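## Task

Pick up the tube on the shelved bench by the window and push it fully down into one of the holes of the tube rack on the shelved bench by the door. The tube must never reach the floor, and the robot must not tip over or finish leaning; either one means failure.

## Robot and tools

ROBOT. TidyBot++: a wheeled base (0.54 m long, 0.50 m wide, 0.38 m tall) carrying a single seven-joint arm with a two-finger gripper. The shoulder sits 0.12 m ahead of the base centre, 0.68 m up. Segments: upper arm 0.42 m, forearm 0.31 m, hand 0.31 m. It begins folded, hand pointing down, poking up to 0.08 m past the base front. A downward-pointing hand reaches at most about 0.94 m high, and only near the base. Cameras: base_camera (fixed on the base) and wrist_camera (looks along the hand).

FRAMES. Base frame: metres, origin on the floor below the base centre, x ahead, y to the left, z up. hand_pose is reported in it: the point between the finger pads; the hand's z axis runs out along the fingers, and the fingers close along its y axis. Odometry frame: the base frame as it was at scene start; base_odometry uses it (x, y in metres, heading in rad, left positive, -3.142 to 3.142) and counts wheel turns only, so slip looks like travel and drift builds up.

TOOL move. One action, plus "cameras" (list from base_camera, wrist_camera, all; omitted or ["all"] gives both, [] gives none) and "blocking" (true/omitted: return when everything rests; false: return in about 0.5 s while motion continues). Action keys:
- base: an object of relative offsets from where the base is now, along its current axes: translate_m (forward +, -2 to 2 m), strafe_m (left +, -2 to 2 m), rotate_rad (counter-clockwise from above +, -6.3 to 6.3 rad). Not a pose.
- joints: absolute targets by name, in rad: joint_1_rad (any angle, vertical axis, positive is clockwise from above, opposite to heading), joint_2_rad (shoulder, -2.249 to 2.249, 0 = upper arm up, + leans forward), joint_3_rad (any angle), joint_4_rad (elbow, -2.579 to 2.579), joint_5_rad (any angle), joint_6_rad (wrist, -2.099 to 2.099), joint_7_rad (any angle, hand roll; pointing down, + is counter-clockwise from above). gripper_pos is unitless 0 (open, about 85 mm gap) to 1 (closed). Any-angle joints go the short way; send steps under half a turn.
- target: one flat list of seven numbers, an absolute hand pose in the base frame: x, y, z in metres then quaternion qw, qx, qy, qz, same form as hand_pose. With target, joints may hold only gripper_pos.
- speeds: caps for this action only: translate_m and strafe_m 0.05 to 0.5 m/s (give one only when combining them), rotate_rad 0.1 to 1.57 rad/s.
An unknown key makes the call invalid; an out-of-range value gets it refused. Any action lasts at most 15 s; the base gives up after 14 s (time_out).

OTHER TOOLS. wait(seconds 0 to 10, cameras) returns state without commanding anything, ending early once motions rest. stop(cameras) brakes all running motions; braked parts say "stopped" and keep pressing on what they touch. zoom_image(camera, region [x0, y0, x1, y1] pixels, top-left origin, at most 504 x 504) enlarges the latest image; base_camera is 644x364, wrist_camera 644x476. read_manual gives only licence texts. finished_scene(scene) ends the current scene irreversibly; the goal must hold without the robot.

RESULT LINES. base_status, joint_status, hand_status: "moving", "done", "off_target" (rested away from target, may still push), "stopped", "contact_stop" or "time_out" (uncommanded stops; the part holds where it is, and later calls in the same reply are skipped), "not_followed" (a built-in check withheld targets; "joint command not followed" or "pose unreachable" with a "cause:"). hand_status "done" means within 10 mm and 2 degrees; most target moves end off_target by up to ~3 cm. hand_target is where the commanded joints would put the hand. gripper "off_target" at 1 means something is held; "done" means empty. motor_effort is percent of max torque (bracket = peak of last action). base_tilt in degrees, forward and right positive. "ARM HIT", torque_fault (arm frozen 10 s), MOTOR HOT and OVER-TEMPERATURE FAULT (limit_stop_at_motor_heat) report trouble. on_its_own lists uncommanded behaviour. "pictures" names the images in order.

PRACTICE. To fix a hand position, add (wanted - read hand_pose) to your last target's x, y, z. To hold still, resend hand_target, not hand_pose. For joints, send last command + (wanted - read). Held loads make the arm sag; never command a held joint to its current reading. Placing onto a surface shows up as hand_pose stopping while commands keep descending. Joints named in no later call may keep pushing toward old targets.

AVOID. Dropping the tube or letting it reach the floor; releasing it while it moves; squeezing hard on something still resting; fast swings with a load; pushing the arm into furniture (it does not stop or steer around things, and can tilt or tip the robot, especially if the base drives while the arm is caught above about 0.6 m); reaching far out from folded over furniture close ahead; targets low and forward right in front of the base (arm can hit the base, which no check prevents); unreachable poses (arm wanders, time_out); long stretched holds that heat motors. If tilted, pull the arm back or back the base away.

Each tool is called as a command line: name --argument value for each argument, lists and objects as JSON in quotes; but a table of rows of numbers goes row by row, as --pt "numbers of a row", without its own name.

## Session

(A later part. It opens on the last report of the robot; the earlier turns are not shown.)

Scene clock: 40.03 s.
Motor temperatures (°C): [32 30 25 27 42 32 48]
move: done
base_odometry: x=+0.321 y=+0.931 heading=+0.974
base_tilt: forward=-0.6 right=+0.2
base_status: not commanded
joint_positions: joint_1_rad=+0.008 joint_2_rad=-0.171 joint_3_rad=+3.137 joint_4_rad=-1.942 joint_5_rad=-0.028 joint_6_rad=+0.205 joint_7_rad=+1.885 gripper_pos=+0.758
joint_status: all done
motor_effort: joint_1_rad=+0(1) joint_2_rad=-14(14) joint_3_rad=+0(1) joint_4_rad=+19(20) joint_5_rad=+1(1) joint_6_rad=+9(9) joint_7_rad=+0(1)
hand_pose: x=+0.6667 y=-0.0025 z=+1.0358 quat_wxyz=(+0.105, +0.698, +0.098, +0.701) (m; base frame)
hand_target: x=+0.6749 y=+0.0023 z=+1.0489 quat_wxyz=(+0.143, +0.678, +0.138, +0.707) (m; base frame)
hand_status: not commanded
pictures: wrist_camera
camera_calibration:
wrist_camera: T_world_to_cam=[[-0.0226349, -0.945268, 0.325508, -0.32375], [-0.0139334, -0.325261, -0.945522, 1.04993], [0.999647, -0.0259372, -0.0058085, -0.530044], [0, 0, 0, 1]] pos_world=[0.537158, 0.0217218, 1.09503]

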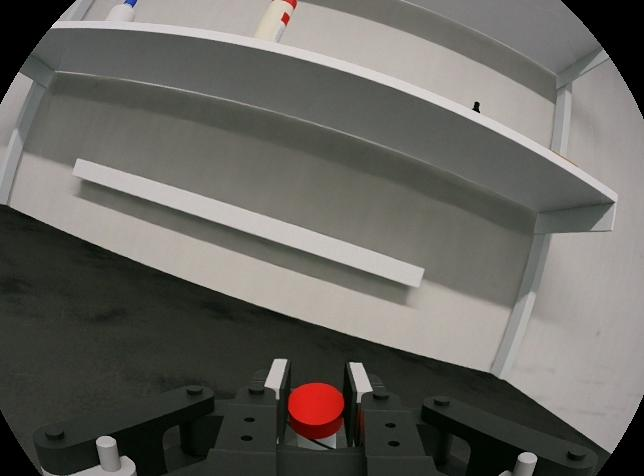

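move --joints '{"gripper_pos":0.84}' --cameras '[]'

move --joints '{"gripper_pos":0.9}' --cameras '["wrist_camera"]'

zoom_image --camera "wrist_camera" --region '[200, 276, 450, 476]'

Scene clock: 40.97 s.
Motor temperatures (°C): [32 30 25 27 42 32 48]
move: off_target
base_odometry: x=+0.321 y=+0.931 heading=+0.974
base_tilt: forward=-0.6 right=+0.2
base_status: not commanded
joint_positions: joint_1_rad=+0.008 joint_2_rad=-0.171 joint_3_rad=+3.137 joint_4_rad=-1.942 joint_5_rad=-0.028 joint_6_rad=+0.205 joint_7_rad=+1.885 gripper_pos=+0.807
joint_status: gripper_pos off_target (ended at +0.807, target +0.840)
motor_effort: joint_1_rad=+0(1) joint_2_rad=-14(14) joint_3_rad=-1(1) joint_4_rad=+19(20) joint_5_rad=+1(1) joint_6_rad=+9(9) joint_7_rad=+0(1)
hand_pose: x=+0.6667 y=-0.0025 z=+1.0358 quat_wxyz=(+0.105, +0.698, +0.098, +0.701) (m; base frame)
hand_target: x=+0.6749 y=+0.0023 z=+1.0489 quat_wxyz=(+0.143, +0.678, +0.138, +0.707) (m; base frame)
hand_status: not commanded
pictures: none
No camera images: "cameras" was empty.

Scene clock: 41.43 s.
Motor temperatures (°C): [32 30 25 27 42 32 48]
move: off_target
base_odometry: x=+0.321 y=+0.931 heading=+0.974
base_tilt: forward=-0.6 right=+0.2
base_status: not commanded
joint_positions: joint_1_rad=+0.008 joint_2_rad=-0.171 joint_3_rad=+3.137 joint_4_rad=-1.942 joint_5_rad=-0.028 joint_6_rad=+0.205 joint_7_rad=+1.885 gripper_pos=+0.807
joint_status: gripper_pos off_target (ended at +0.807, target +0.900)
motor_effort: joint_1_rad=+0(1) joint_2_rad=-14(14) joint_3_rad=-1(1) joint_4_rad=+19(20) joint_5_rad=+1(1) joint_6_rad=+9(9) joint_7_rad=+0(1)
hand_pose: x=+0.6667 y=-0.0025 z=+1.0358 quat_wxyz=(+0.105, +0.698, +0.098, +0.701) (m; base frame)
hand_target: x=+0.6749 y=+0.0023 z=+1.0489 quat_wxyz=(+0.143, +0.678, +0.138, +0.707) (m; base frame)
hand_status: not commanded
pictures: wrist_camera
camera_calibration:
wrist_camera: T_world_to_cam=[[-0.0226349, -0.945268, 0.325508, -0.32375], [-0.0139334, -0.325261, -0.945522, 1.04993], [0.999647, -0.0259372, -0.0058085, -0.530044], [0, 0, 0, 1]] pos_world=[0.537158, 0.0217218, 1.09503]

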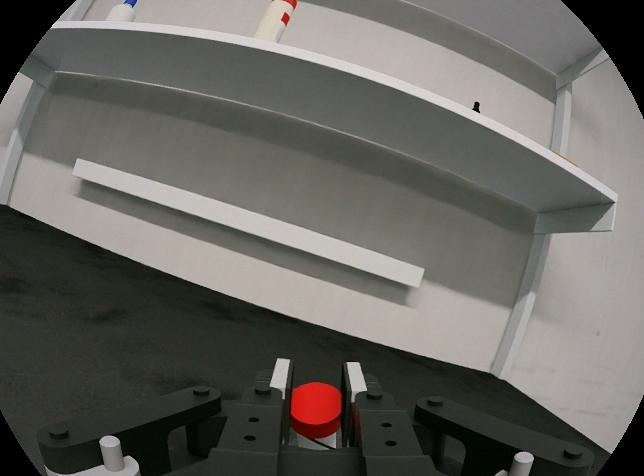

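Scaled by 2.016.

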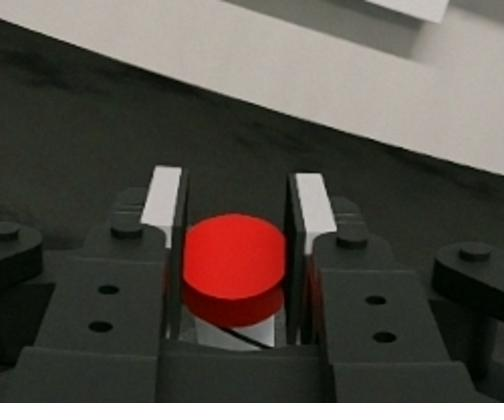

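zoom_image --camera "wrist_camera" --region '[260, 350, 380, 460]'

Scaled by 4.200.

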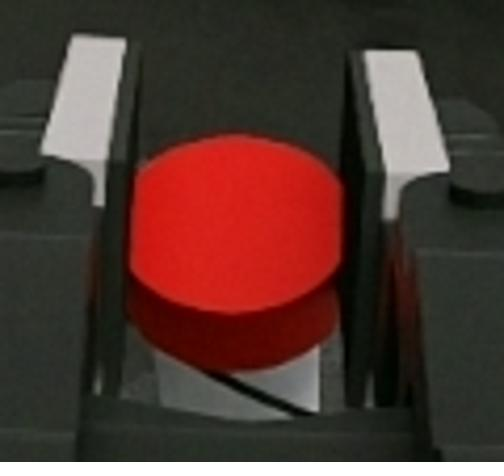

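move --joints '{"joint_2_rad":-0.205}' --cameras '["wrist_camera"]'

zoom_image --camera "wrist_camera" --region '[260, 350, 380, 460]'

Scene clock: 46.73 s.
Motor temperatures (°C): [32 30 25 27 42 32 48]
move: done
base_odometry: x=+0.321 y=+0.931 heading=+0.974
base_tilt: forward=-0.6 right=+0.2
base_status: not commanded
joint_positions: joint_1_rad=+0.008 joint_2_rad=-0.194 joint_3_rad=+3.137 joint_4_rad=-1.942 joint_5_rad=-0.028 joint_6_rad=+0.205 joint_7_rad=+1.885 gripper_pos=+0.807
joint_status: all done
motor_effort: joint_1_rad=-1(1) joint_2_rad=-13(15) joint_3_rad=-1(1) joint_4_rad=+20(20) joint_5_rad=+1(2) joint_6_rad=+9(10) joint_7_rad=+0(1)
hand_pose: x=+0.6585 y=-0.0024 z=+1.0482 quat_wxyz=(+0.106, +0.690, +0.096, +0.709) (m; base frame)
hand_target: x=+0.6543 y=+0.0023 z=+1.0783 quat_wxyz=(+0.146, +0.659, +0.134, +0.726) (m; base frame)
hand_status: not commanded
pictures: wrist_camera
camera_calibration:
wrist_camera: T_world_to_cam=[[-0.0300571, -0.945186, 0.325145, -0.322635], [0.00763005, -0.3255, -0.945511, 1.04733], [0.999519, -0.0259385, 0.0169954, -0.545599], [0, 0, 0, 1]] pos_world=[0.527648, 0.0218051, 1.10444]

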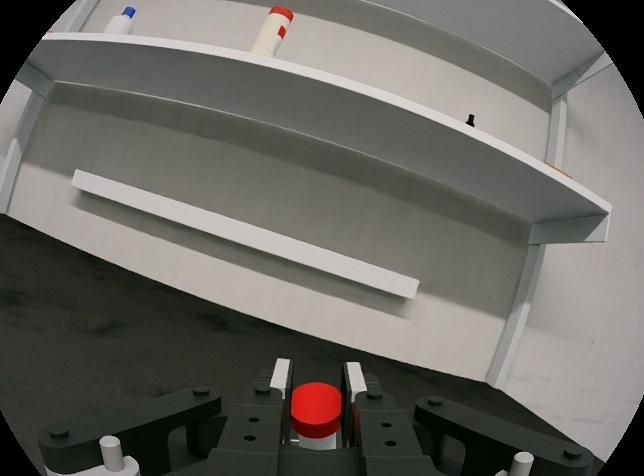

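Scaled by 4.200.

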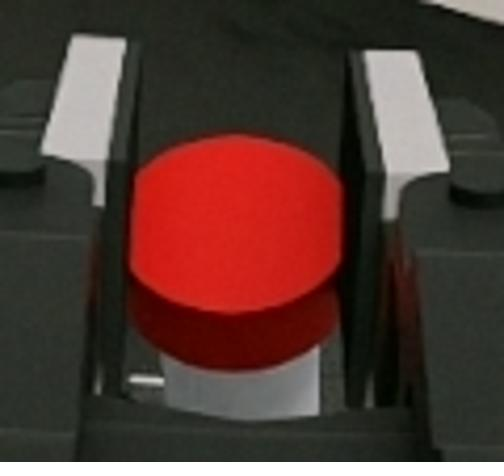

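move --joints '{"joint_2_rad":-0.28,"joint_4_rad":-1.765,"joint_6_rad":-0.07}' --cameras '[]'

move --joints '{"joint_2_rad":-0.33,"joint_4_rad":-1.63,"joint_6_rad":-0.26}' --cameras '["wrist_camera"]'

Scene clock: 49.27 s.
Motor temperatures (°C): [32 30 25 27 42 32 48]
move: done
base_odometry: x=+0.321 y=+0.931 heading=+0.974
base_tilt: forward=-0.6 right=+0.2
base_status: not commanded
joint_positions: joint_1_rad=+0.008 joint_2_rad=-0.271 joint_3_rad=+3.137 joint_4_rad=-1.806 joint_5_rad=-0.028 joint_6_rad=-0.025 joint_7_rad=+1.885 gripper_pos=+0.807
joint_status: all done
motor_effort: joint_1_rad=-1(1) joint_2_rad=-11(15) joint_3_rad=-1(1) joint_4_rad=+20(21) joint_5_rad=+1(1) joint_6_rad=+9(10) joint_7_rad=+0(1)
hand_pose: x=+0.6316 y=-0.0002 z=+1.1020 quat_wxyz=(+0.103, +0.696, +0.099, +0.704) (m; base frame)
hand_target: x=+0.6272 y=+0.0023 z=+1.1180 quat_wxyz=(+0.141, +0.687, +0.140, +0.699) (m; base frame)
hand_status: not commanded
pictures: none
No camera images: "cameras" was empty.

Scene clock: 50.63 s.
Motor temperatures (°C): [32 30 25 27 42 32 48]
move: done
base_odometry: x=+0.321 y=+0.931 heading=+0.974
base_tilt: forward=-0.6 right=+0.2
base_status: not commanded
joint_positions: joint_1_rad=+0.008 joint_2_rad=-0.322 joint_3_rad=+3.137 joint_4_rad=-1.671 joint_5_rad=-0.028 joint_6_rad=-0.215 joint_7_rad=+1.885 gripper_pos=+0.807
joint_status: all done
motor_effort: joint_1_rad=-1(1) joint_2_rad=-9(13) joint_3_rad=+0(1) joint_4_rad=+20(22) joint_5_rad=+1(1) joint_6_rad=+9(10) joint_7_rad=-1(1)
hand_pose: x=+0.6038 y=+0.0017 z=+1.1520 quat_wxyz=(+0.101, +0.697, +0.102, +0.702) (m; base frame)
hand_target: x=+0.5968 y=+0.0023 z=+1.1673 quat_wxyz=(+0.141, +0.689, +0.140, +0.697) (m; base frame)
hand_status: not commanded
pictures: wrist_camera
camera_calibration:
wrist_camera: T_world_to_cam=[[-0.01221, -0.945204, 0.326253, -0.366231], [-0.00922464, -0.326157, -0.945271, 1.15718], [0.999883, -0.0145514, -0.00473677, -0.467782], [0, 0, 0, 1]] pos_world=[0.47393, 0.0244517, 1.21111]

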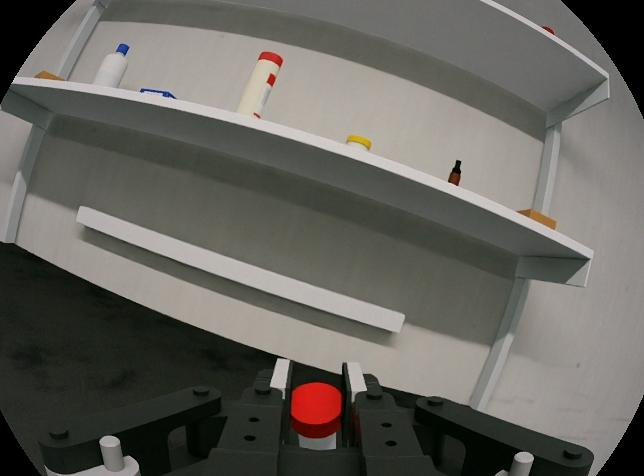

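move --base '{"translate_m":-0.9}' --cameras '["base_camera"]'

move --base '{"rotate_rad":3.1416}' --joints '{"joint_2_rad":-0.3,"joint_4_rad":-1.9,"joint_6_rad":-0.35,"joint_7_rad":1.55}' --speeds '{"rotate_rad":1.0}'

Scene clock: 54.33 s.
Motor temperatures (°C): [32 30 25 27 42 32 48]
move: done
base_odometry: x=-0.185 y=+0.187 heading=+0.974
base_tilt: forward=-0.7 right=+0.2
base_status: done
joint_positions: joint_1_rad=+0.008 joint_2_rad=-0.332 joint_3_rad=+3.137 joint_4_rad=-1.671 joint_5_rad=-0.028 joint_6_rad=-0.220 joint_7_rad=+1.885 gripper_pos=+0.807
joint_status: not commanded
motor_effort: joint_1_rad=-1(1) joint_2_rad=-9(13) joint_3_rad=+0(1) joint_4_rad=+20(21) joint_5_rad=+1(2) joint_6_rad=+9(10) joint_7_rad=+1(1)
hand_pose: x=+0.5990 y=+0.0018 z=+1.1556 quat_wxyz=(+0.102, +0.695, +0.102, +0.704) (m; base frame)
hand_target: x=+0.5968 y=+0.0023 z=+1.1673 quat_wxyz=(+0.141, +0.689, +0.140, +0.697) (m; base frame)
hand_status: not commanded
pictures: base_camera

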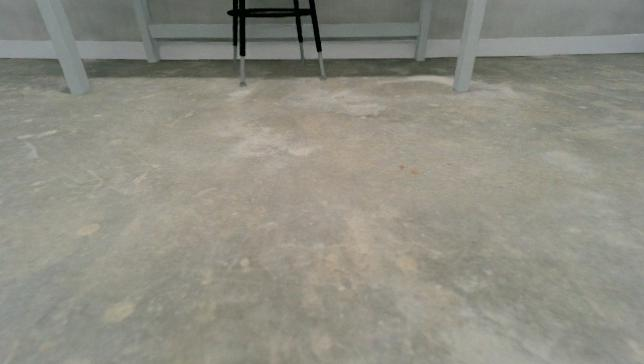

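Scene clock: 58.40 s.
Motor temperatures (°C): [32 30 25 27 42 32 48]
move: done
base_odometry: x=-0.185 y=+0.187 heading=-2.169
base_tilt: forward=-0.7 right=+0.2
base_status: done
joint_positions: joint_1_rad=+0.008 joint_2_rad=-0.304 joint_3_rad=+3.138 joint_4_rad=-1.870 joint_5_rad=-0.028 joint_6_rad=-0.308 joint_7_rad=+1.636 gripper_pos=+0.807
joint_status: all done
motor_effort: joint_1_rad=-1(3) joint_2_rad=-10(14) joint_3_rad=-1(4) joint_4_rad=+20(22) joint_5_rad=+1(2) joint_6_rad=+9(10) joint_7_rad=+0(1)
hand_pose: x=+0.6044 y=+0.0022 z=+0.9917 quat_wxyz=(+0.010, +0.806, +0.017, +0.592) (m; base frame)
hand_target: x=+0.5980 y=+0.0022 z=+0.9593 quat_wxyz=(-0.006, +0.828, -0.008, +0.561) (m; base frame)
hand_status: not commanded
pictures: base_camera, wrist_camera
camera_calibration:
wrist_camera: T_world_to_cam=[[0.0174942, -0.996513, 0.0815842, -0.0886552], [-0.312691, -0.0829566, -0.946226, 1.18962], [0.949694, -0.00895712, -0.313052, -0.133028], [0, 0, 0, 1]] pos_world=[0.49987, 0.00914904, 1.09124]

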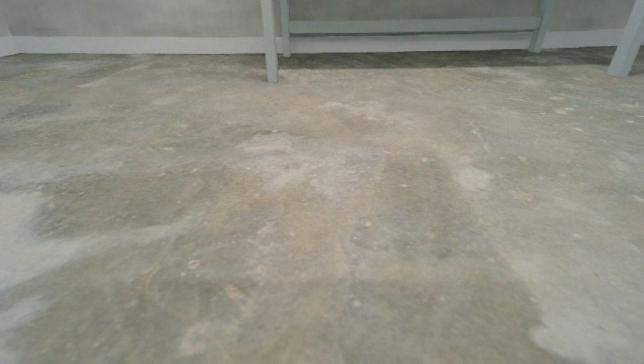

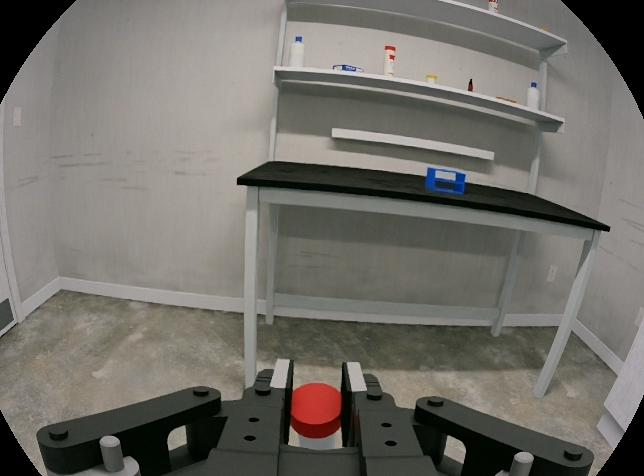

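zoom_image --camera "wrist_camera" --region '[400, 140, 490, 220]'

Scaled by 5.600.

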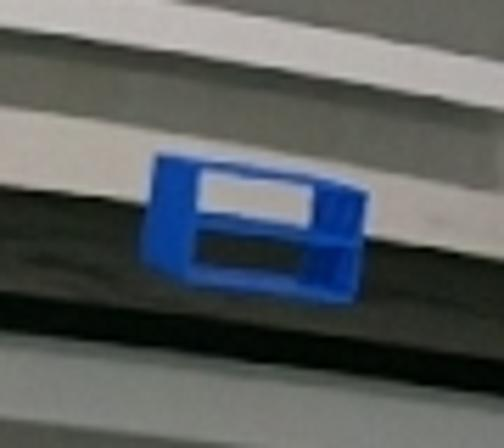

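move --base '{"translate_m":0.75,"strafe_m":-0.5}' --joints '{"joint_2_rad":0,"joint_4_rad":-0.9,"joint_6_rad":-1.6,"joint_7_rad":1.55}'

zoom_image --camera "wrist_camera" --region '[220, 60, 420, 260]'

Scene clock: 63.00 s.
Motor temperatures (°C): [32 30 25 27 42 32 48]
move: done
base_odometry: x=-1.020 y=-0.152 heading=-2.168
base_tilt: forward=-0.6 right=+0.2
base_status: done
joint_positions: joint_1_rad=+0.008 joint_2_rad=-0.010 joint_3_rad=+3.138 joint_4_rad=-0.943 joint_5_rad=-0.028 joint_6_rad=-1.559 joint_7_rad=+1.636 gripper_pos=+0.807
joint_status: all done
motor_effort: joint_1_rad=-1(2) joint_2_rad=-15(17) joint_3_rad=-1(2) joint_4_rad=+16(21) joint_5_rad=+0(1) joint_6_rad=+6(10) joint_7_rad=+0(2)
hand_pose: x=+0.5555 y=+0.0081 z=+1.0420 quat_wxyz=(-0.002, +0.947, +0.033, +0.319) (m; base frame)
hand_target: x=+0.5515 y=+0.0020 z=+1.0486 quat_wxyz=(-0.004, +0.949, -0.009, +0.315) (m; base frame)
hand_status: not commanded
pictures: base_camera, wrist_camera
camera_calibration:
wrist_camera: T_world_to_cam=[[0.0920666, -0.994329, 0.0532366, -0.0979189], [-0.799793, -0.105691, -0.590899, 1.12295], [0.593174, 0.0118238, -0.804987, 0.639728], [0, 0, 0, 1]] pos_world=[0.527671, 0.0137581, 1.18373]

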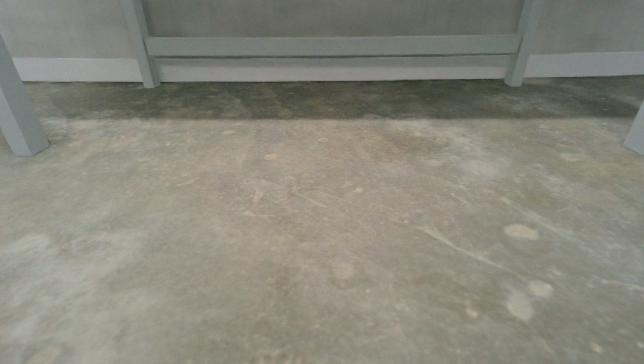

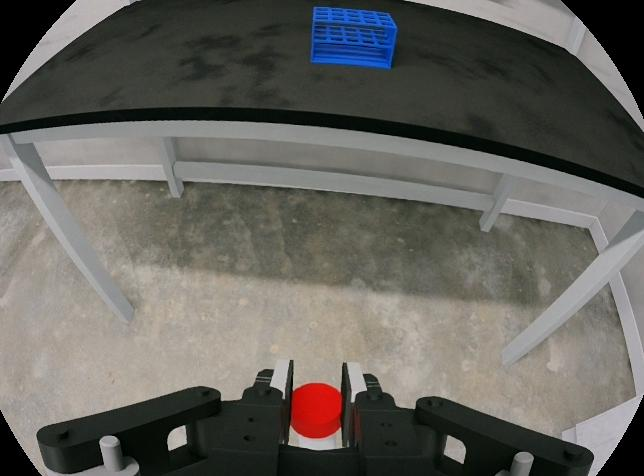

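Scaled by 2.520.

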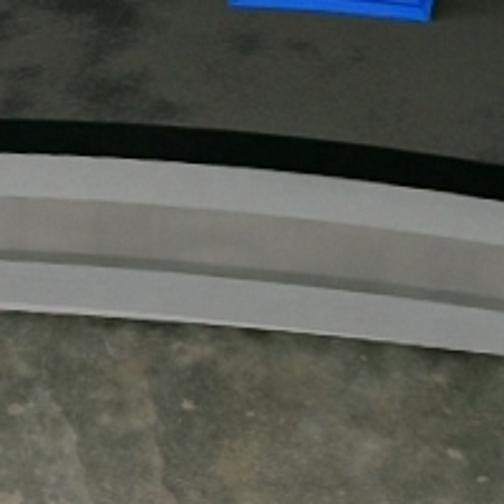

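zoom_image --camera "wrist_camera" --region '[290, 0, 420, 100]'

Scaled by 3.877.

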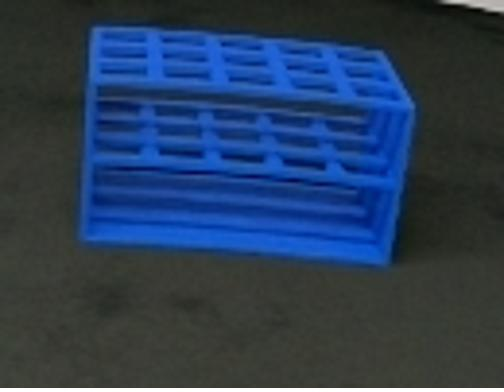

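move --base '{"translate_m":0.35}' --cameras '["wrist_camera"]'

zoom_image --camera "wrist_camera" --region '[260, 60, 460, 260]'

Scene clock: 70.57 s.
Motor temperatures (°C): [32 30 25 27 42 32 48]
move: done
base_odometry: x=-1.217 y=-0.441 heading=-2.169
base_tilt: forward=-0.6 right=+0.2
base_status: done
joint_positions: joint_1_rad=+0.008 joint_2_rad=+0.005 joint_3_rad=+3.138 joint_4_rad=-0.939 joint_5_rad=-0.028 joint_6_rad=-1.564 joint_7_rad=+1.636 gripper_pos=+0.807
joint_status: not commanded
motor_effort: joint_1_rad=+0(2) joint_2_rad=-16(20) joint_3_rad=-1(1) joint_4_rad=+16(16) joint_5_rad=+1(1) joint_6_rad=+6(6) joint_7_rad=+0(1)
hand_pose: x=+0.5599 y=+0.0081 z=+1.0363 quat_wxyz=(-0.002, +0.950, +0.033, +0.312) (m; base frame)
hand_target: x=+0.5515 y=+0.0020 z=+1.0486 quat_wxyz=(-0.004, +0.949, -0.009, +0.315) (m; base frame)
hand_status: not commanded
pictures: wrist_camera
camera_calibration:
wrist_camera: T_world_to_cam=[[0.0929444, -0.994328, 0.0516955, -0.0969545], [-0.808985, -0.105683, -0.578252, 1.11514], [0.580436, 0.0119244, -0.814219, 0.649172], [0, 0, 0, 1]] pos_world=[0.534338, 0.0137055, 1.17841]

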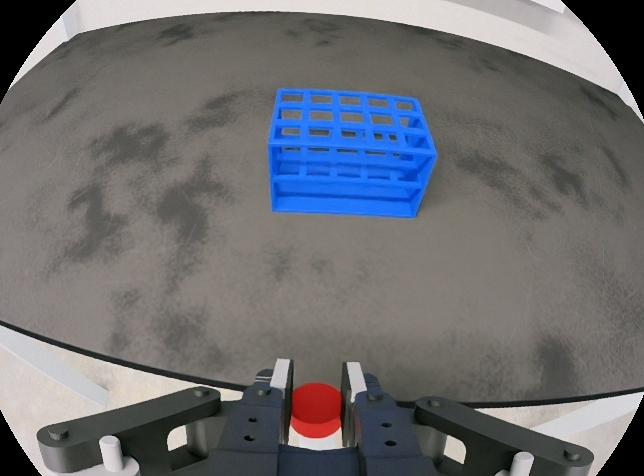

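Scaled by 2.520.

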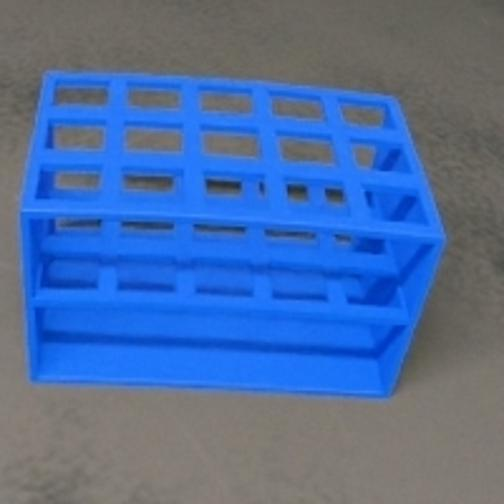

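move --joints '{"joint_2_rad":0.13,"joint_4_rad":-0.53,"joint_5_rad":0.02,"joint_6_rad":-1.86,"joint_7_rad":1.55}' --cameras '[]'

move --base '{"translate_m":0.10}' --cameras '["wrist_camera"]'

zoom_image --camera "wrist_camera" --region '[240, 140, 460, 360]'

Scene clock: 74.23 s.
Motor temperatures (°C): [32 30 25 27 42 32 48]
move: done
base_odometry: x=-1.217 y=-0.441 heading=-2.169
base_tilt: forward=-0.6 right=+0.2
base_status: not commanded
joint_positions: joint_1_rad=+0.008 joint_2_rad=+0.107 joint_3_rad=+3.138 joint_4_rad=-0.570 joint_5_rad=-0.010 joint_6_rad=-1.816 joint_7_rad=+1.636 gripper_pos=+0.807
joint_status: all done
motor_effort: joint_1_rad=+0(1) joint_2_rad=-16(17) joint_3_rad=-1(1) joint_4_rad=+13(17) joint_5_rad=+1(2) joint_6_rad=+6(7) joint_7_rad=+1(2)
hand_pose: x=+0.5490 y=+0.0024 z=+1.0967 quat_wxyz=(+0.007, +0.948, +0.031, +0.318) (m; base frame)
hand_target: x=+0.5475 y=-0.0040 z=+1.0943 quat_wxyz=(+0.005, +0.952, -0.015, +0.306) (m; base frame)
hand_status: not commanded
pictures: none
No camera images: "cameras" was empty.

Scene clock: 75.50 s.
Motor temperatures (°C): [32 30 25 27 42 32 48]
move: done
base_odometry: x=-1.274 y=-0.524 heading=-2.169
base_tilt: forward=-0.6 right=+0.2
base_status: done
joint_positions: joint_1_rad=+0.008 joint_2_rad=+0.132 joint_3_rad=+3.138 joint_4_rad=-0.566 joint_5_rad=-0.010 joint_6_rad=-1.823 joint_7_rad=+1.636 gripper_pos=+0.807
joint_status: not commanded
motor_effort: joint_1_rad=+0(2) joint_2_rad=-17(21) joint_3_rad=-1(1) joint_4_rad=+13(14) joint_5_rad=+1(1) joint_6_rad=+5(7) joint_7_rad=+0(1)
hand_pose: x=+0.5573 y=+0.0023 z=+1.0867 quat_wxyz=(+0.006, +0.952, +0.031, +0.306) (m; base frame)
hand_target: x=+0.5475 y=-0.0040 z=+1.0943 quat_wxyz=(+0.005, +0.952, -0.015, +0.306) (m; base frame)
hand_status: not commanded
pictures: wrist_camera
camera_calibration:
wrist_camera: T_world_to_cam=[[0.0853099, -0.99417, 0.0659416, -0.116292], [-0.817236, -0.107679, -0.566154, 1.13305], [0.569954, -0.00559123, -0.821658, 0.705742], [0, 0, 0, 1]] pos_world=[0.533652, 0.0103379, 1.22903]

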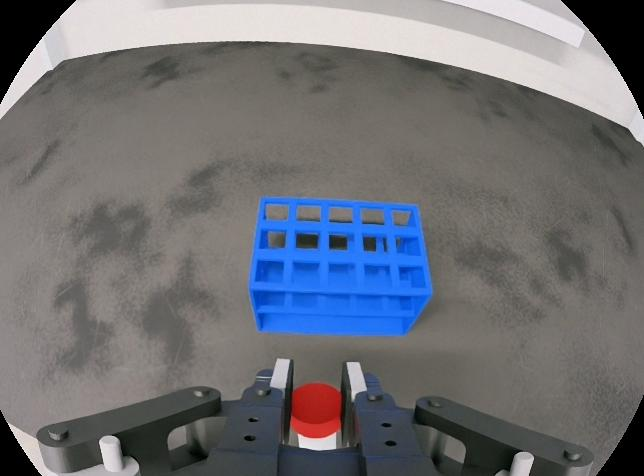

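Scaled by 2.291.

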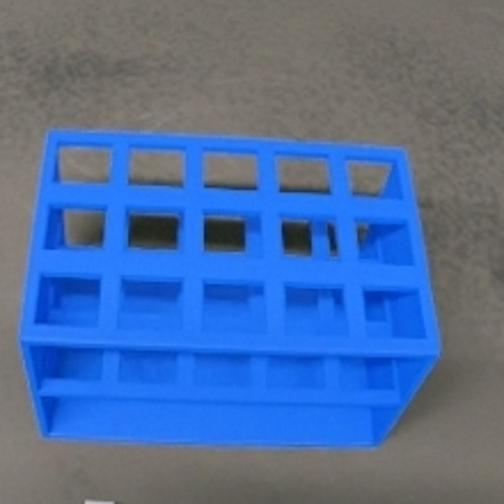

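move --joints '{"joint_2_rad":-0.155,"joint_4_rad":-0.975,"joint_5_rad":0.03,"joint_6_rad":-1.225,"joint_7_rad":1.50}' --cameras '["wrist_camera"]'

Scene clock: 82.17 s.
Motor temperatures (°C): [32 30 25 27 42 32 48]
move: done
base_odometry: x=-1.274 y=-0.524 heading=-2.169
base_tilt: forward=-0.6 right=+0.2
base_status: not commanded
joint_positions: joint_1_rad=+0.008 joint_2_rad=-0.143 joint_3_rad=+3.138 joint_4_rad=-0.939 joint_5_rad=-0.009 joint_6_rad=-1.268 joint_7_rad=+1.587 gripper_pos=+0.807
joint_status: all done
motor_effort: joint_1_rad=+0(1) joint_2_rad=-11(19) joint_3_rad=-1(1) joint_4_rad=+16(16) joint_5_rad=+1(2) joint_6_rad=+8(9) joint_7_rad=+0(2)
hand_pose: x=+0.5581 y=+0.0024 z=+1.1705 quat_wxyz=(+0.001, +0.858, +0.006, +0.513) (m; base frame)
hand_target: x=+0.5607 y=-0.0066 z=+1.1699 quat_wxyz=(-0.004, +0.853, -0.033, +0.521) (m; base frame)
hand_status: not commanded
pictures: wrist_camera
camera_calibration:
wrist_camera: T_world_to_cam=[[0.0204618, -0.998408, 0.052561, -0.0698617], [-0.48707, -0.0558661, -0.871574, 1.3542], [0.873123, -0.00776691, -0.487438, 0.213756], [0, 0, 0, 1]] pos_world=[0.474382, 0.00756331, 1.28815]

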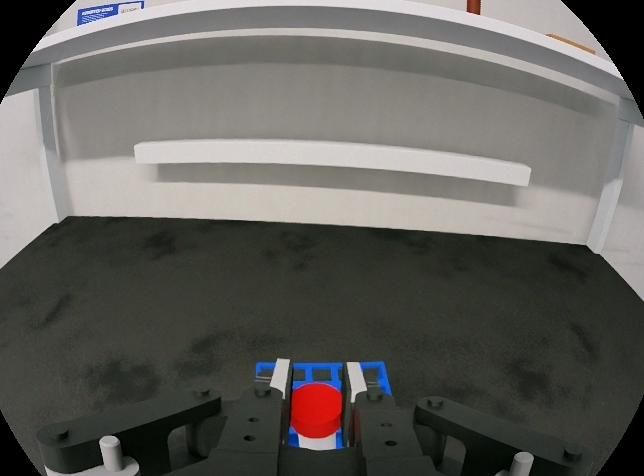

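zoom_image --camera "wrist_camera" --region '[240, 340, 400, 460]'

Scaled by 3.150.

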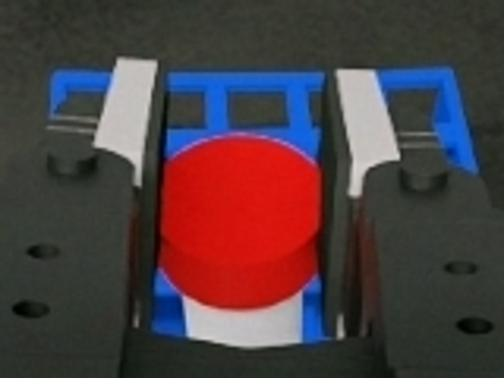

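move --base '{"translate_m":0.10,"strafe_m":-0.0115}' --speeds '{"translate_m":0.2}' --cameras '["wrist_camera"]'

zoom_image --camera "wrist_camera" --region '[240, 340, 400, 460]'

Scene clock: 84.80 s.
Motor temperatures (°C): [32 30 25 27 42 32 48]
move: done
base_odometry: x=-1.340 y=-0.601 heading=-2.169
base_tilt: forward=-0.6 right=+0.2
base_status: done
joint_positions: joint_1_rad=+0.008 joint_2_rad=-0.151 joint_3_rad=+3.138 joint_4_rad=-0.945 joint_5_rad=-0.008 joint_6_rad=-1.263 joint_7_rad=+1.586 gripper_pos=+0.807
joint_status: not commanded
motor_effort: joint_1_rad=-1(1) joint_2_rad=-10(14) joint_3_rad=+0(1) joint_4_rad=+15(17) joint_5_rad=+1(1) joint_6_rad=+8(9) joint_7_rad=+1(1)
hand_pose: x=+0.5549 y=+0.0020 z=+1.1730 quat_wxyz=(+0.002, +0.856, +0.006, +0.516) (m; base frame)
hand_target: x=+0.5607 y=-0.0066 z=+1.1699 quat_wxyz=(-0.004, +0.853, -0.033, +0.521) (m; base frame)
hand_status: not commanded
pictures: wrist_camera
camera_calibration:
wrist_camera: T_world_to_cam=[[0.0186763, -0.998405, 0.0532735, -0.0701835], [-0.479736, -0.0556971, -0.875644, 1.35555], [0.877214, -0.0092034, -0.480011, 0.206853], [0, 0, 0, 1]] pos_world=[0.470161, 0.00733232, 1.29001]

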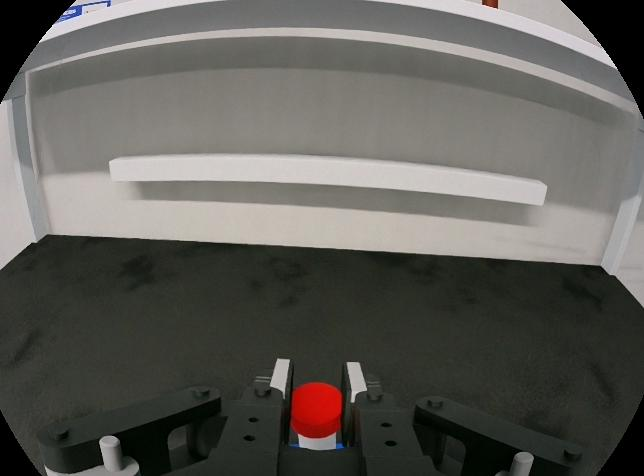

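Scaled by 3.150.

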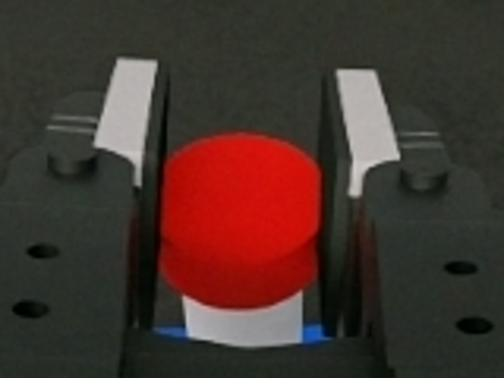

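move --base '{"translate_m":0.009}' --joints '{"joint_2_rad":-0.205,"joint_4_rad":-1.123,"joint_6_rad":-1.134}' --speeds '{"translate_m":0.1}' --cameras '["wrist_camera"]'

Scene clock: 87.43 s.
Motor temperatures (°C): [32 30 25 27 42 32 48]
move: done
base_odometry: x=-1.345 y=-0.608 heading=-2.168
base_tilt: forward=-0.6 right=+0.2
base_status: done
joint_positions: joint_1_rad=+0.008 joint_2_rad=-0.186 joint_3_rad=+3.138 joint_4_rad=-1.090 joint_5_rad=-0.007 joint_6_rad=-1.176 joint_7_rad=+1.586 gripper_pos=+0.807
joint_status: all done
motor_effort: joint_1_rad=-1(2) joint_2_rad=-10(13) joint_3_rad=-1(2) joint_4_rad=+17(18) joint_5_rad=+0(2) joint_6_rad=+8(9) joint_7_rad=+0(1)
hand_pose: x=+0.5601 y=+0.0017 z=+1.1377 quat_wxyz=(+0.002, +0.863, +0.005, +0.506) (m; base frame)
hand_target: x=+0.5589 y=-0.0063 z=+1.1407 quat_wxyz=(-0.004, +0.855, -0.031, +0.518) (m; base frame)
hand_status: not commanded
pictures: wrist_camera
camera_calibration:
wrist_camera: T_world_to_cam=[[0.0188319, -0.998422, 0.0529111, -0.0683839], [-0.501148, -0.0552187, -0.863598, 1.32544], [0.865157, -0.0102531, -0.501397, 0.216379], [0, 0, 0, 1]] pos_world=[0.478327, 0.00713151, 1.25676]

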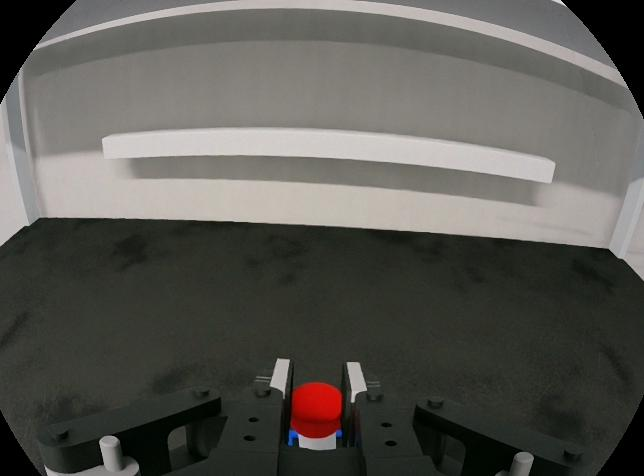

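zoom_image --camera "wrist_camera" --region '[240, 340, 400, 460]'

Scaled by 3.150.

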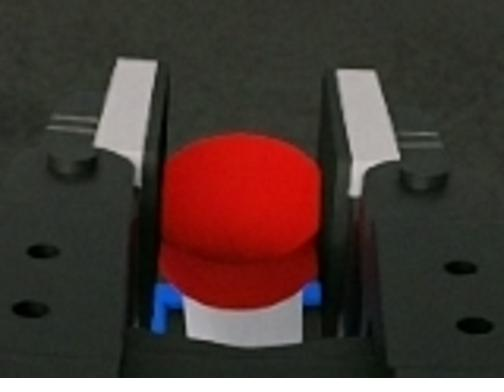

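move --joints '{"joint_2_rad":-0.23,"joint_4_rad":-1.224,"joint_6_rad":-1.065}' --cameras '["wrist_camera"]'

zoom_image --camera "wrist_camera" --region '[240, 340, 400, 460]'

Scene clock: 91.57 s.
Motor temperatures (°C): [32 30 25 27 42 32 48]
move: done
base_odometry: x=-1.345 y=-0.608 heading=-2.168
base_tilt: forward=-0.6 right=+0.2
base_status: not commanded
joint_positions: joint_1_rad=+0.008 joint_2_rad=-0.212 joint_3_rad=+3.138 joint_4_rad=-1.190 joint_5_rad=-0.007 joint_6_rad=-1.107 joint_7_rad=+1.586 gripper_pos=+0.807
joint_status: all done
motor_effort: joint_1_rad=+0(1) joint_2_rad=-10(11) joint_3_rad=-1(1) joint_4_rad=+17(18) joint_5_rad=+1(1) joint_6_rad=+8(9) joint_7_rad=+0(1)
hand_pose: x=+0.5623 y=+0.0017 z=+1.1154 quat_wxyz=(+0.002, +0.864, +0.005, +0.504) (m; base frame)
hand_target: x=+0.5614 y=-0.0060 z=+1.1170 quat_wxyz=(-0.004, +0.856, -0.030, +0.515) (m; base frame)
hand_status: not commanded
pictures: wrist_camera
camera_calibration:
wrist_camera: T_world_to_cam=[[0.0185462, -0.998456, 0.0523607, -0.0665212], [-0.505429, -0.054548, -0.861143, 1.30694], [0.862669, -0.0104937, -0.50566, 0.209475], [0, 0, 0, 1]] pos_world=[0.481089, 0.00707051, 1.23486]

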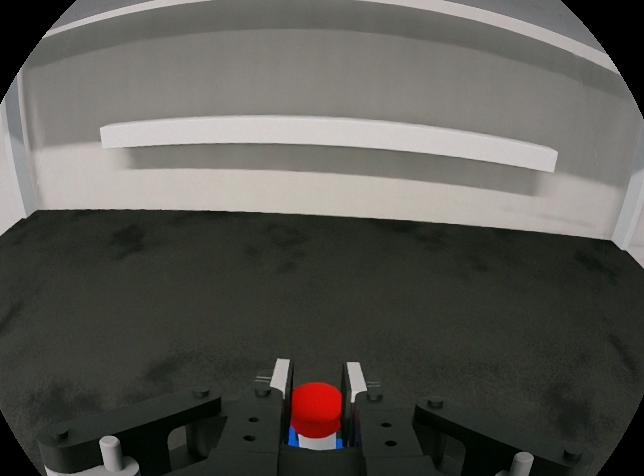

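Scaled by 3.150.

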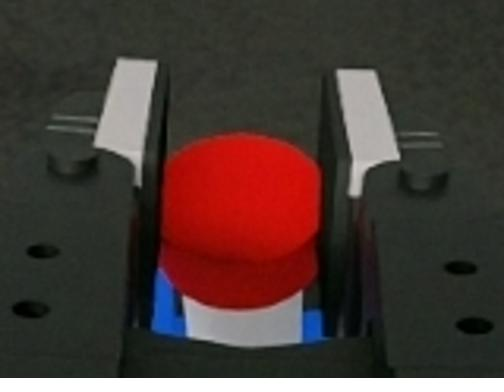

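move --joints '{"joint_2_rad":-0.262,"joint_4_rad":-1.318,"joint_6_rad":-0.992}' --cameras '["wrist_camera"]'

zoom_image --camera "wrist_camera" --region '[240, 340, 400, 460]'

Scene clock: 93.03 s.
Motor temperatures (°C): [32 30 25 27 42 32 48]
move: done
base_odometry: x=-1.345 y=-0.608 heading=-2.168
base_tilt: forward=-0.6 right=+0.2
base_status: not commanded
joint_positions: joint_1_rad=+0.008 joint_2_rad=-0.244 joint_3_rad=+3.138 joint_4_rad=-1.284 joint_5_rad=-0.007 joint_6_rad=-1.034 joint_7_rad=+1.586 gripper_pos=+0.807
joint_status: all done
motor_effort: joint_1_rad=-1(2) joint_2_rad=-9(10) joint_3_rad=-1(1) joint_4_rad=+18(19) joint_5_rad=+0(1) joint_6_rad=+8(9) joint_7_rad=+0(1)
hand_pose: x=+0.5611 y=+0.0016 z=+1.0994 quat_wxyz=(+0.002, +0.861, +0.005, +0.509) (m; base frame)
hand_target: x=+0.5601 y=-0.0056 z=+1.1001 quat_wxyz=(-0.004, +0.854, -0.029, +0.520) (m; base frame)
hand_status: not commanded
pictures: wrist_camera
camera_calibration:
wrist_camera: T_world_to_cam=[[0.0173974, -0.998469, 0.0524992, -0.0652264], [-0.494666, -0.0542262, -0.86739, 1.29335], [0.868909, -0.0108793, -0.494852, 0.187072], [0, 0, 0, 1]] pos_world=[0.478363, 0.00704215, 1.21784]

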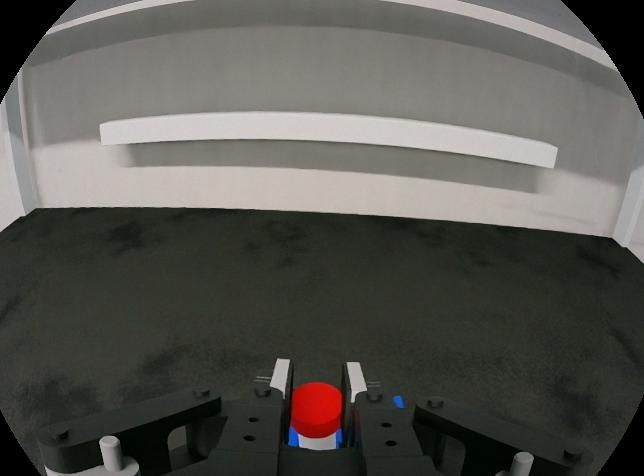

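Scaled by 3.150.

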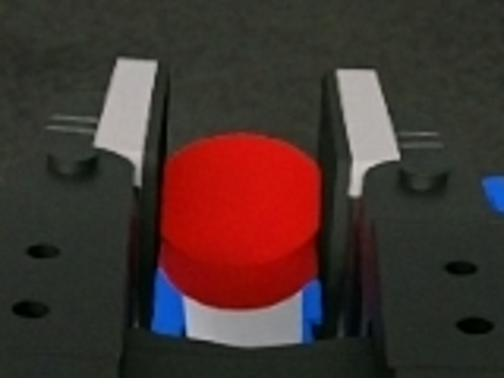

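move --joints '{"joint_2_rad":-0.288,"joint_4_rad":-1.406,"joint_6_rad":-0.933}' --cameras '["wrist_camera"]'

zoom_image --camera "wrist_camera" --region '[240, 340, 400, 460]'

Scene clock: 94.57 s.
Motor temperatures (°C): [32 30 25 27 42 32 48]
move: done
base_odometry: x=-1.345 y=-0.608 heading=-2.168
base_tilt: forward=-0.6 right=+0.2
base_status: not commanded
joint_positions: joint_1_rad=+0.008 joint_2_rad=-0.270 joint_3_rad=+3.138 joint_4_rad=-1.373 joint_5_rad=-0.007 joint_6_rad=-0.974 joint_7_rad=+1.586 gripper_pos=+0.807
joint_status: all done
motor_effort: joint_1_rad=-1(1) joint_2_rad=-9(10) joint_3_rad=-1(1) joint_4_rad=+18(19) joint_5_rad=+1(1) joint_6_rad=+8(9) joint_7_rad=+0(1)
hand_pose: x=+0.5595 y=+0.0016 z=+1.0783 quat_wxyz=(+0.002, +0.862, +0.005, +0.508) (m; base frame)
hand_target: x=+0.5582 y=-0.0053 z=+1.0790 quat_wxyz=(-0.004, +0.854, -0.028, +0.519) (m; base frame)
hand_status: not commanded
pictures: wrist_camera
camera_calibration:
wrist_camera: T_world_to_cam=[[0.0172219, -0.998482, 0.0523265, -0.0638544], [-0.497952, -0.0539475, -0.865525, 1.27403], [0.867034, -0.0111501, -0.498125, 0.182542], [0, 0, 0, 1]] pos_world=[0.477237, 0.00700869, 1.19698]

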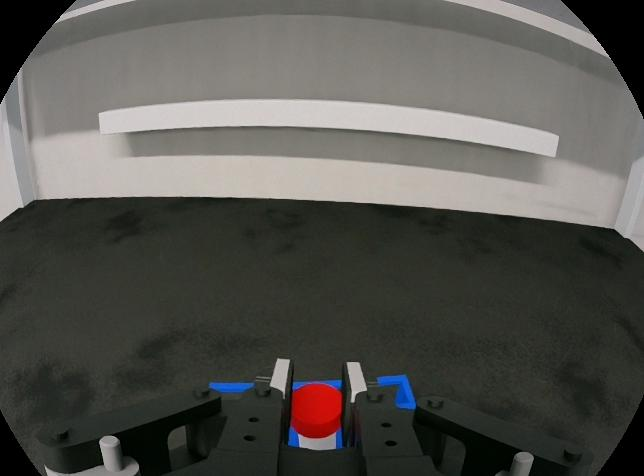

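Scaled by 3.150.

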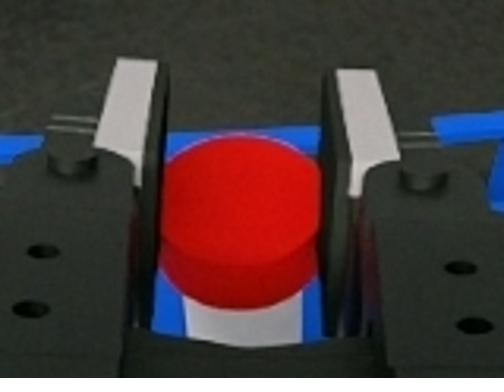

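move --joints '{"joint_2_rad":-0.304,"joint_4_rad":-1.465,"joint_6_rad":-0.892}' --cameras '["wrist_camera"]'

zoom_image --camera "wrist_camera" --region '[240, 340, 400, 460]'

Scene clock: 95.60 s.
Motor temperatures (°C): [32 30 25 27 42 32 48]
move: done
base_odometry: x=-1.345 y=-0.608 heading=-2.168
base_tilt: forward=-0.6 right=+0.2
base_status: not commanded
joint_positions: joint_1_rad=+0.008 joint_2_rad=-0.286 joint_3_rad=+3.138 joint_4_rad=-1.432 joint_5_rad=-0.007 joint_6_rad=-0.932 joint_7_rad=+1.586 gripper_pos=+0.807
joint_status: all done
motor_effort: joint_1_rad=-1(1) joint_2_rad=-9(10) joint_3_rad=+0(1) joint_4_rad=+18(20) joint_5_rad=+1(1) joint_6_rad=+8(9) joint_7_rad=+0(1)
hand_pose: x=+0.5587 y=+0.0015 z=+1.0642 quat_wxyz=(+0.002, +0.862, +0.004, +0.507) (m; base frame)
hand_target: x=+0.5571 y=-0.0051 z=+1.0642 quat_wxyz=(-0.004, +0.855, -0.028, +0.518) (m; base frame)
hand_status: not commanded
pictures: wrist_camera
camera_calibration:
wrist_camera: T_world_to_cam=[[0.0169611, -0.998489, 0.0522608, -0.0629369], [-0.498142, -0.0537581, -0.865427, 1.26149], [0.86693, -0.0113547, -0.498301, 0.176459], [0, 0, 0, 1]] pos_world=[0.47649, 0.00697713, 1.18295]

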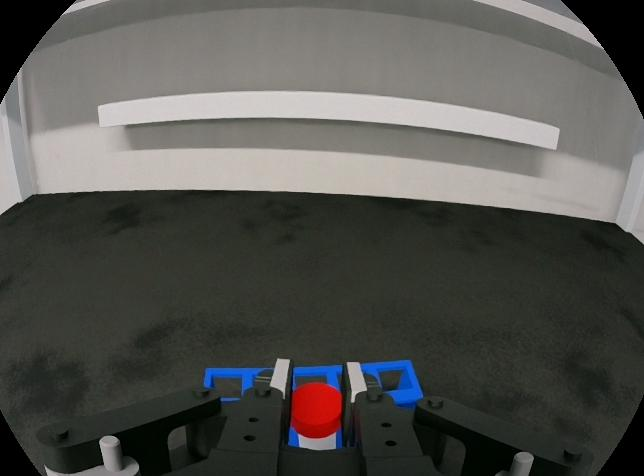

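Scaled by 3.150.

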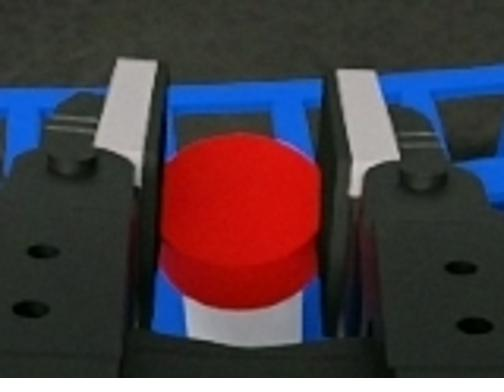

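move --joints '{"joint_2_rad":-0.316,"joint_4_rad":-1.518,"joint_6_rad":-0.852}' --cameras '["wrist_camera"]'

zoom_image --camera "wrist_camera" --region '[240, 340, 400, 460]'

Scene clock: 97.40 s.
Motor temperatures (°C): [32 30 25 27 42 32 48]
move: done
base_odometry: x=-1.345 y=-0.608 heading=-2.168
base_tilt: forward=-0.6 right=+0.2
base_status: not commanded
joint_positions: joint_1_rad=+0.008 joint_2_rad=-0.301 joint_3_rad=+3.138 joint_4_rad=-1.480 joint_5_rad=-0.007 joint_6_rad=-0.887 joint_7_rad=+1.586 gripper_pos=+0.807
joint_status: all done
motor_effort: joint_1_rad=+0(1) joint_2_rad=-8(9) joint_3_rad=-1(1) joint_4_rad=+19(19) joint_5_rad=+1(1) joint_6_rad=+8(9) joint_7_rad=+0(1)
hand_pose: x=+0.5585 y=+0.0014 z=+1.0558 quat_wxyz=(+0.002, +0.859, +0.004, +0.512) (m; base frame)
hand_target: x=+0.5571 y=-0.0048 z=+1.0505 quat_wxyz=(-0.004, +0.855, -0.027, +0.518) (m; base frame)
hand_status: not commanded
pictures: wrist_camera
camera_calibration:
wrist_camera: T_world_to_cam=[[0.0160474, -0.998495, 0.0524353, -0.0622316], [-0.488447, -0.0535872, -0.870947, 1.25448], [0.872446, -0.0116354, -0.488572, 0.159059], [0, 0, 0, 1]] pos_world=[0.474974, 0.00693682, 1.17356]

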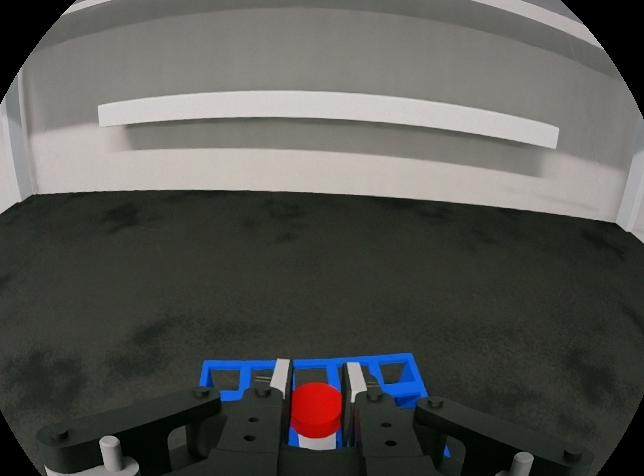

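Scaled by 3.150.

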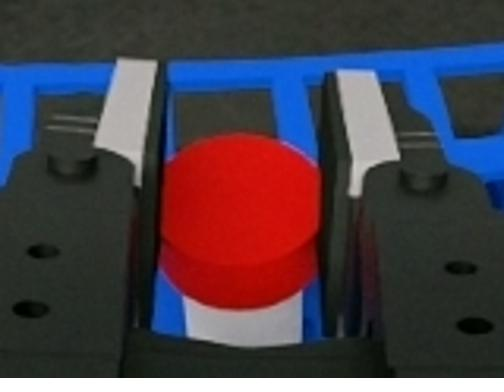

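move --joints '{"joint_2_rad":-0.323,"joint_4_rad":-1.552,"joint_6_rad":-0.826}' --cameras '["wrist_camera"]'

zoom_image --camera "wrist_camera" --region '[240, 340, 400, 460]'

Scene clock: 98.37 s.
Motor temperatures (°C): [32 30 25 27 42 32 48]
move: done
base_odometry: x=-1.345 y=-0.608 heading=-2.168
base_tilt: forward=-0.6 right=+0.2
base_status: not commanded
joint_positions: joint_1_rad=+0.008 joint_2_rad=-0.315 joint_3_rad=+3.138 joint_4_rad=-1.508 joint_5_rad=-0.007 joint_6_rad=-0.853 joint_7_rad=+1.585 gripper_pos=+0.807
joint_status: all done
motor_effort: joint_1_rad=-1(1) joint_2_rad=-7(8) joint_3_rad=+0(1) joint_4_rad=+18(19) joint_5_rad=+1(1) joint_6_rad=+8(9) joint_7_rad=+0(1)
hand_pose: x=+0.5574 y=+0.0014 z=+1.0556 quat_wxyz=(+0.002, +0.854, +0.004, +0.521) (m; base frame)
hand_target: x=+0.5571 y=-0.0047 z=+1.0413 quat_wxyz=(-0.004, +0.856, -0.027, +0.517) (m; base frame)
hand_status: not commanded
pictures: wrist_camera
camera_calibration:
wrist_camera: T_world_to_cam=[[0.0145905, -0.998512, 0.0525376, -0.0615421], [-0.470682, -0.0532163, -0.880696, 1.25416], [0.882182, -0.0118787, -0.470759, 0.13569], [0, 0, 0, 1]] pos_world=[0.471508, 0.00690328, 1.17165]

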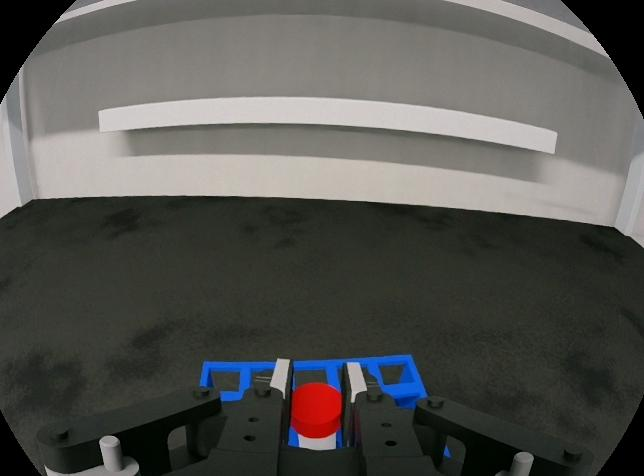

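Scaled by 3.150.

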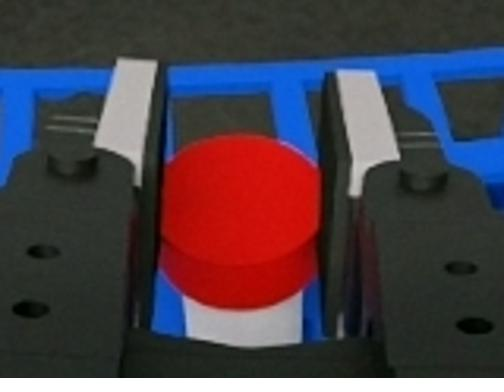

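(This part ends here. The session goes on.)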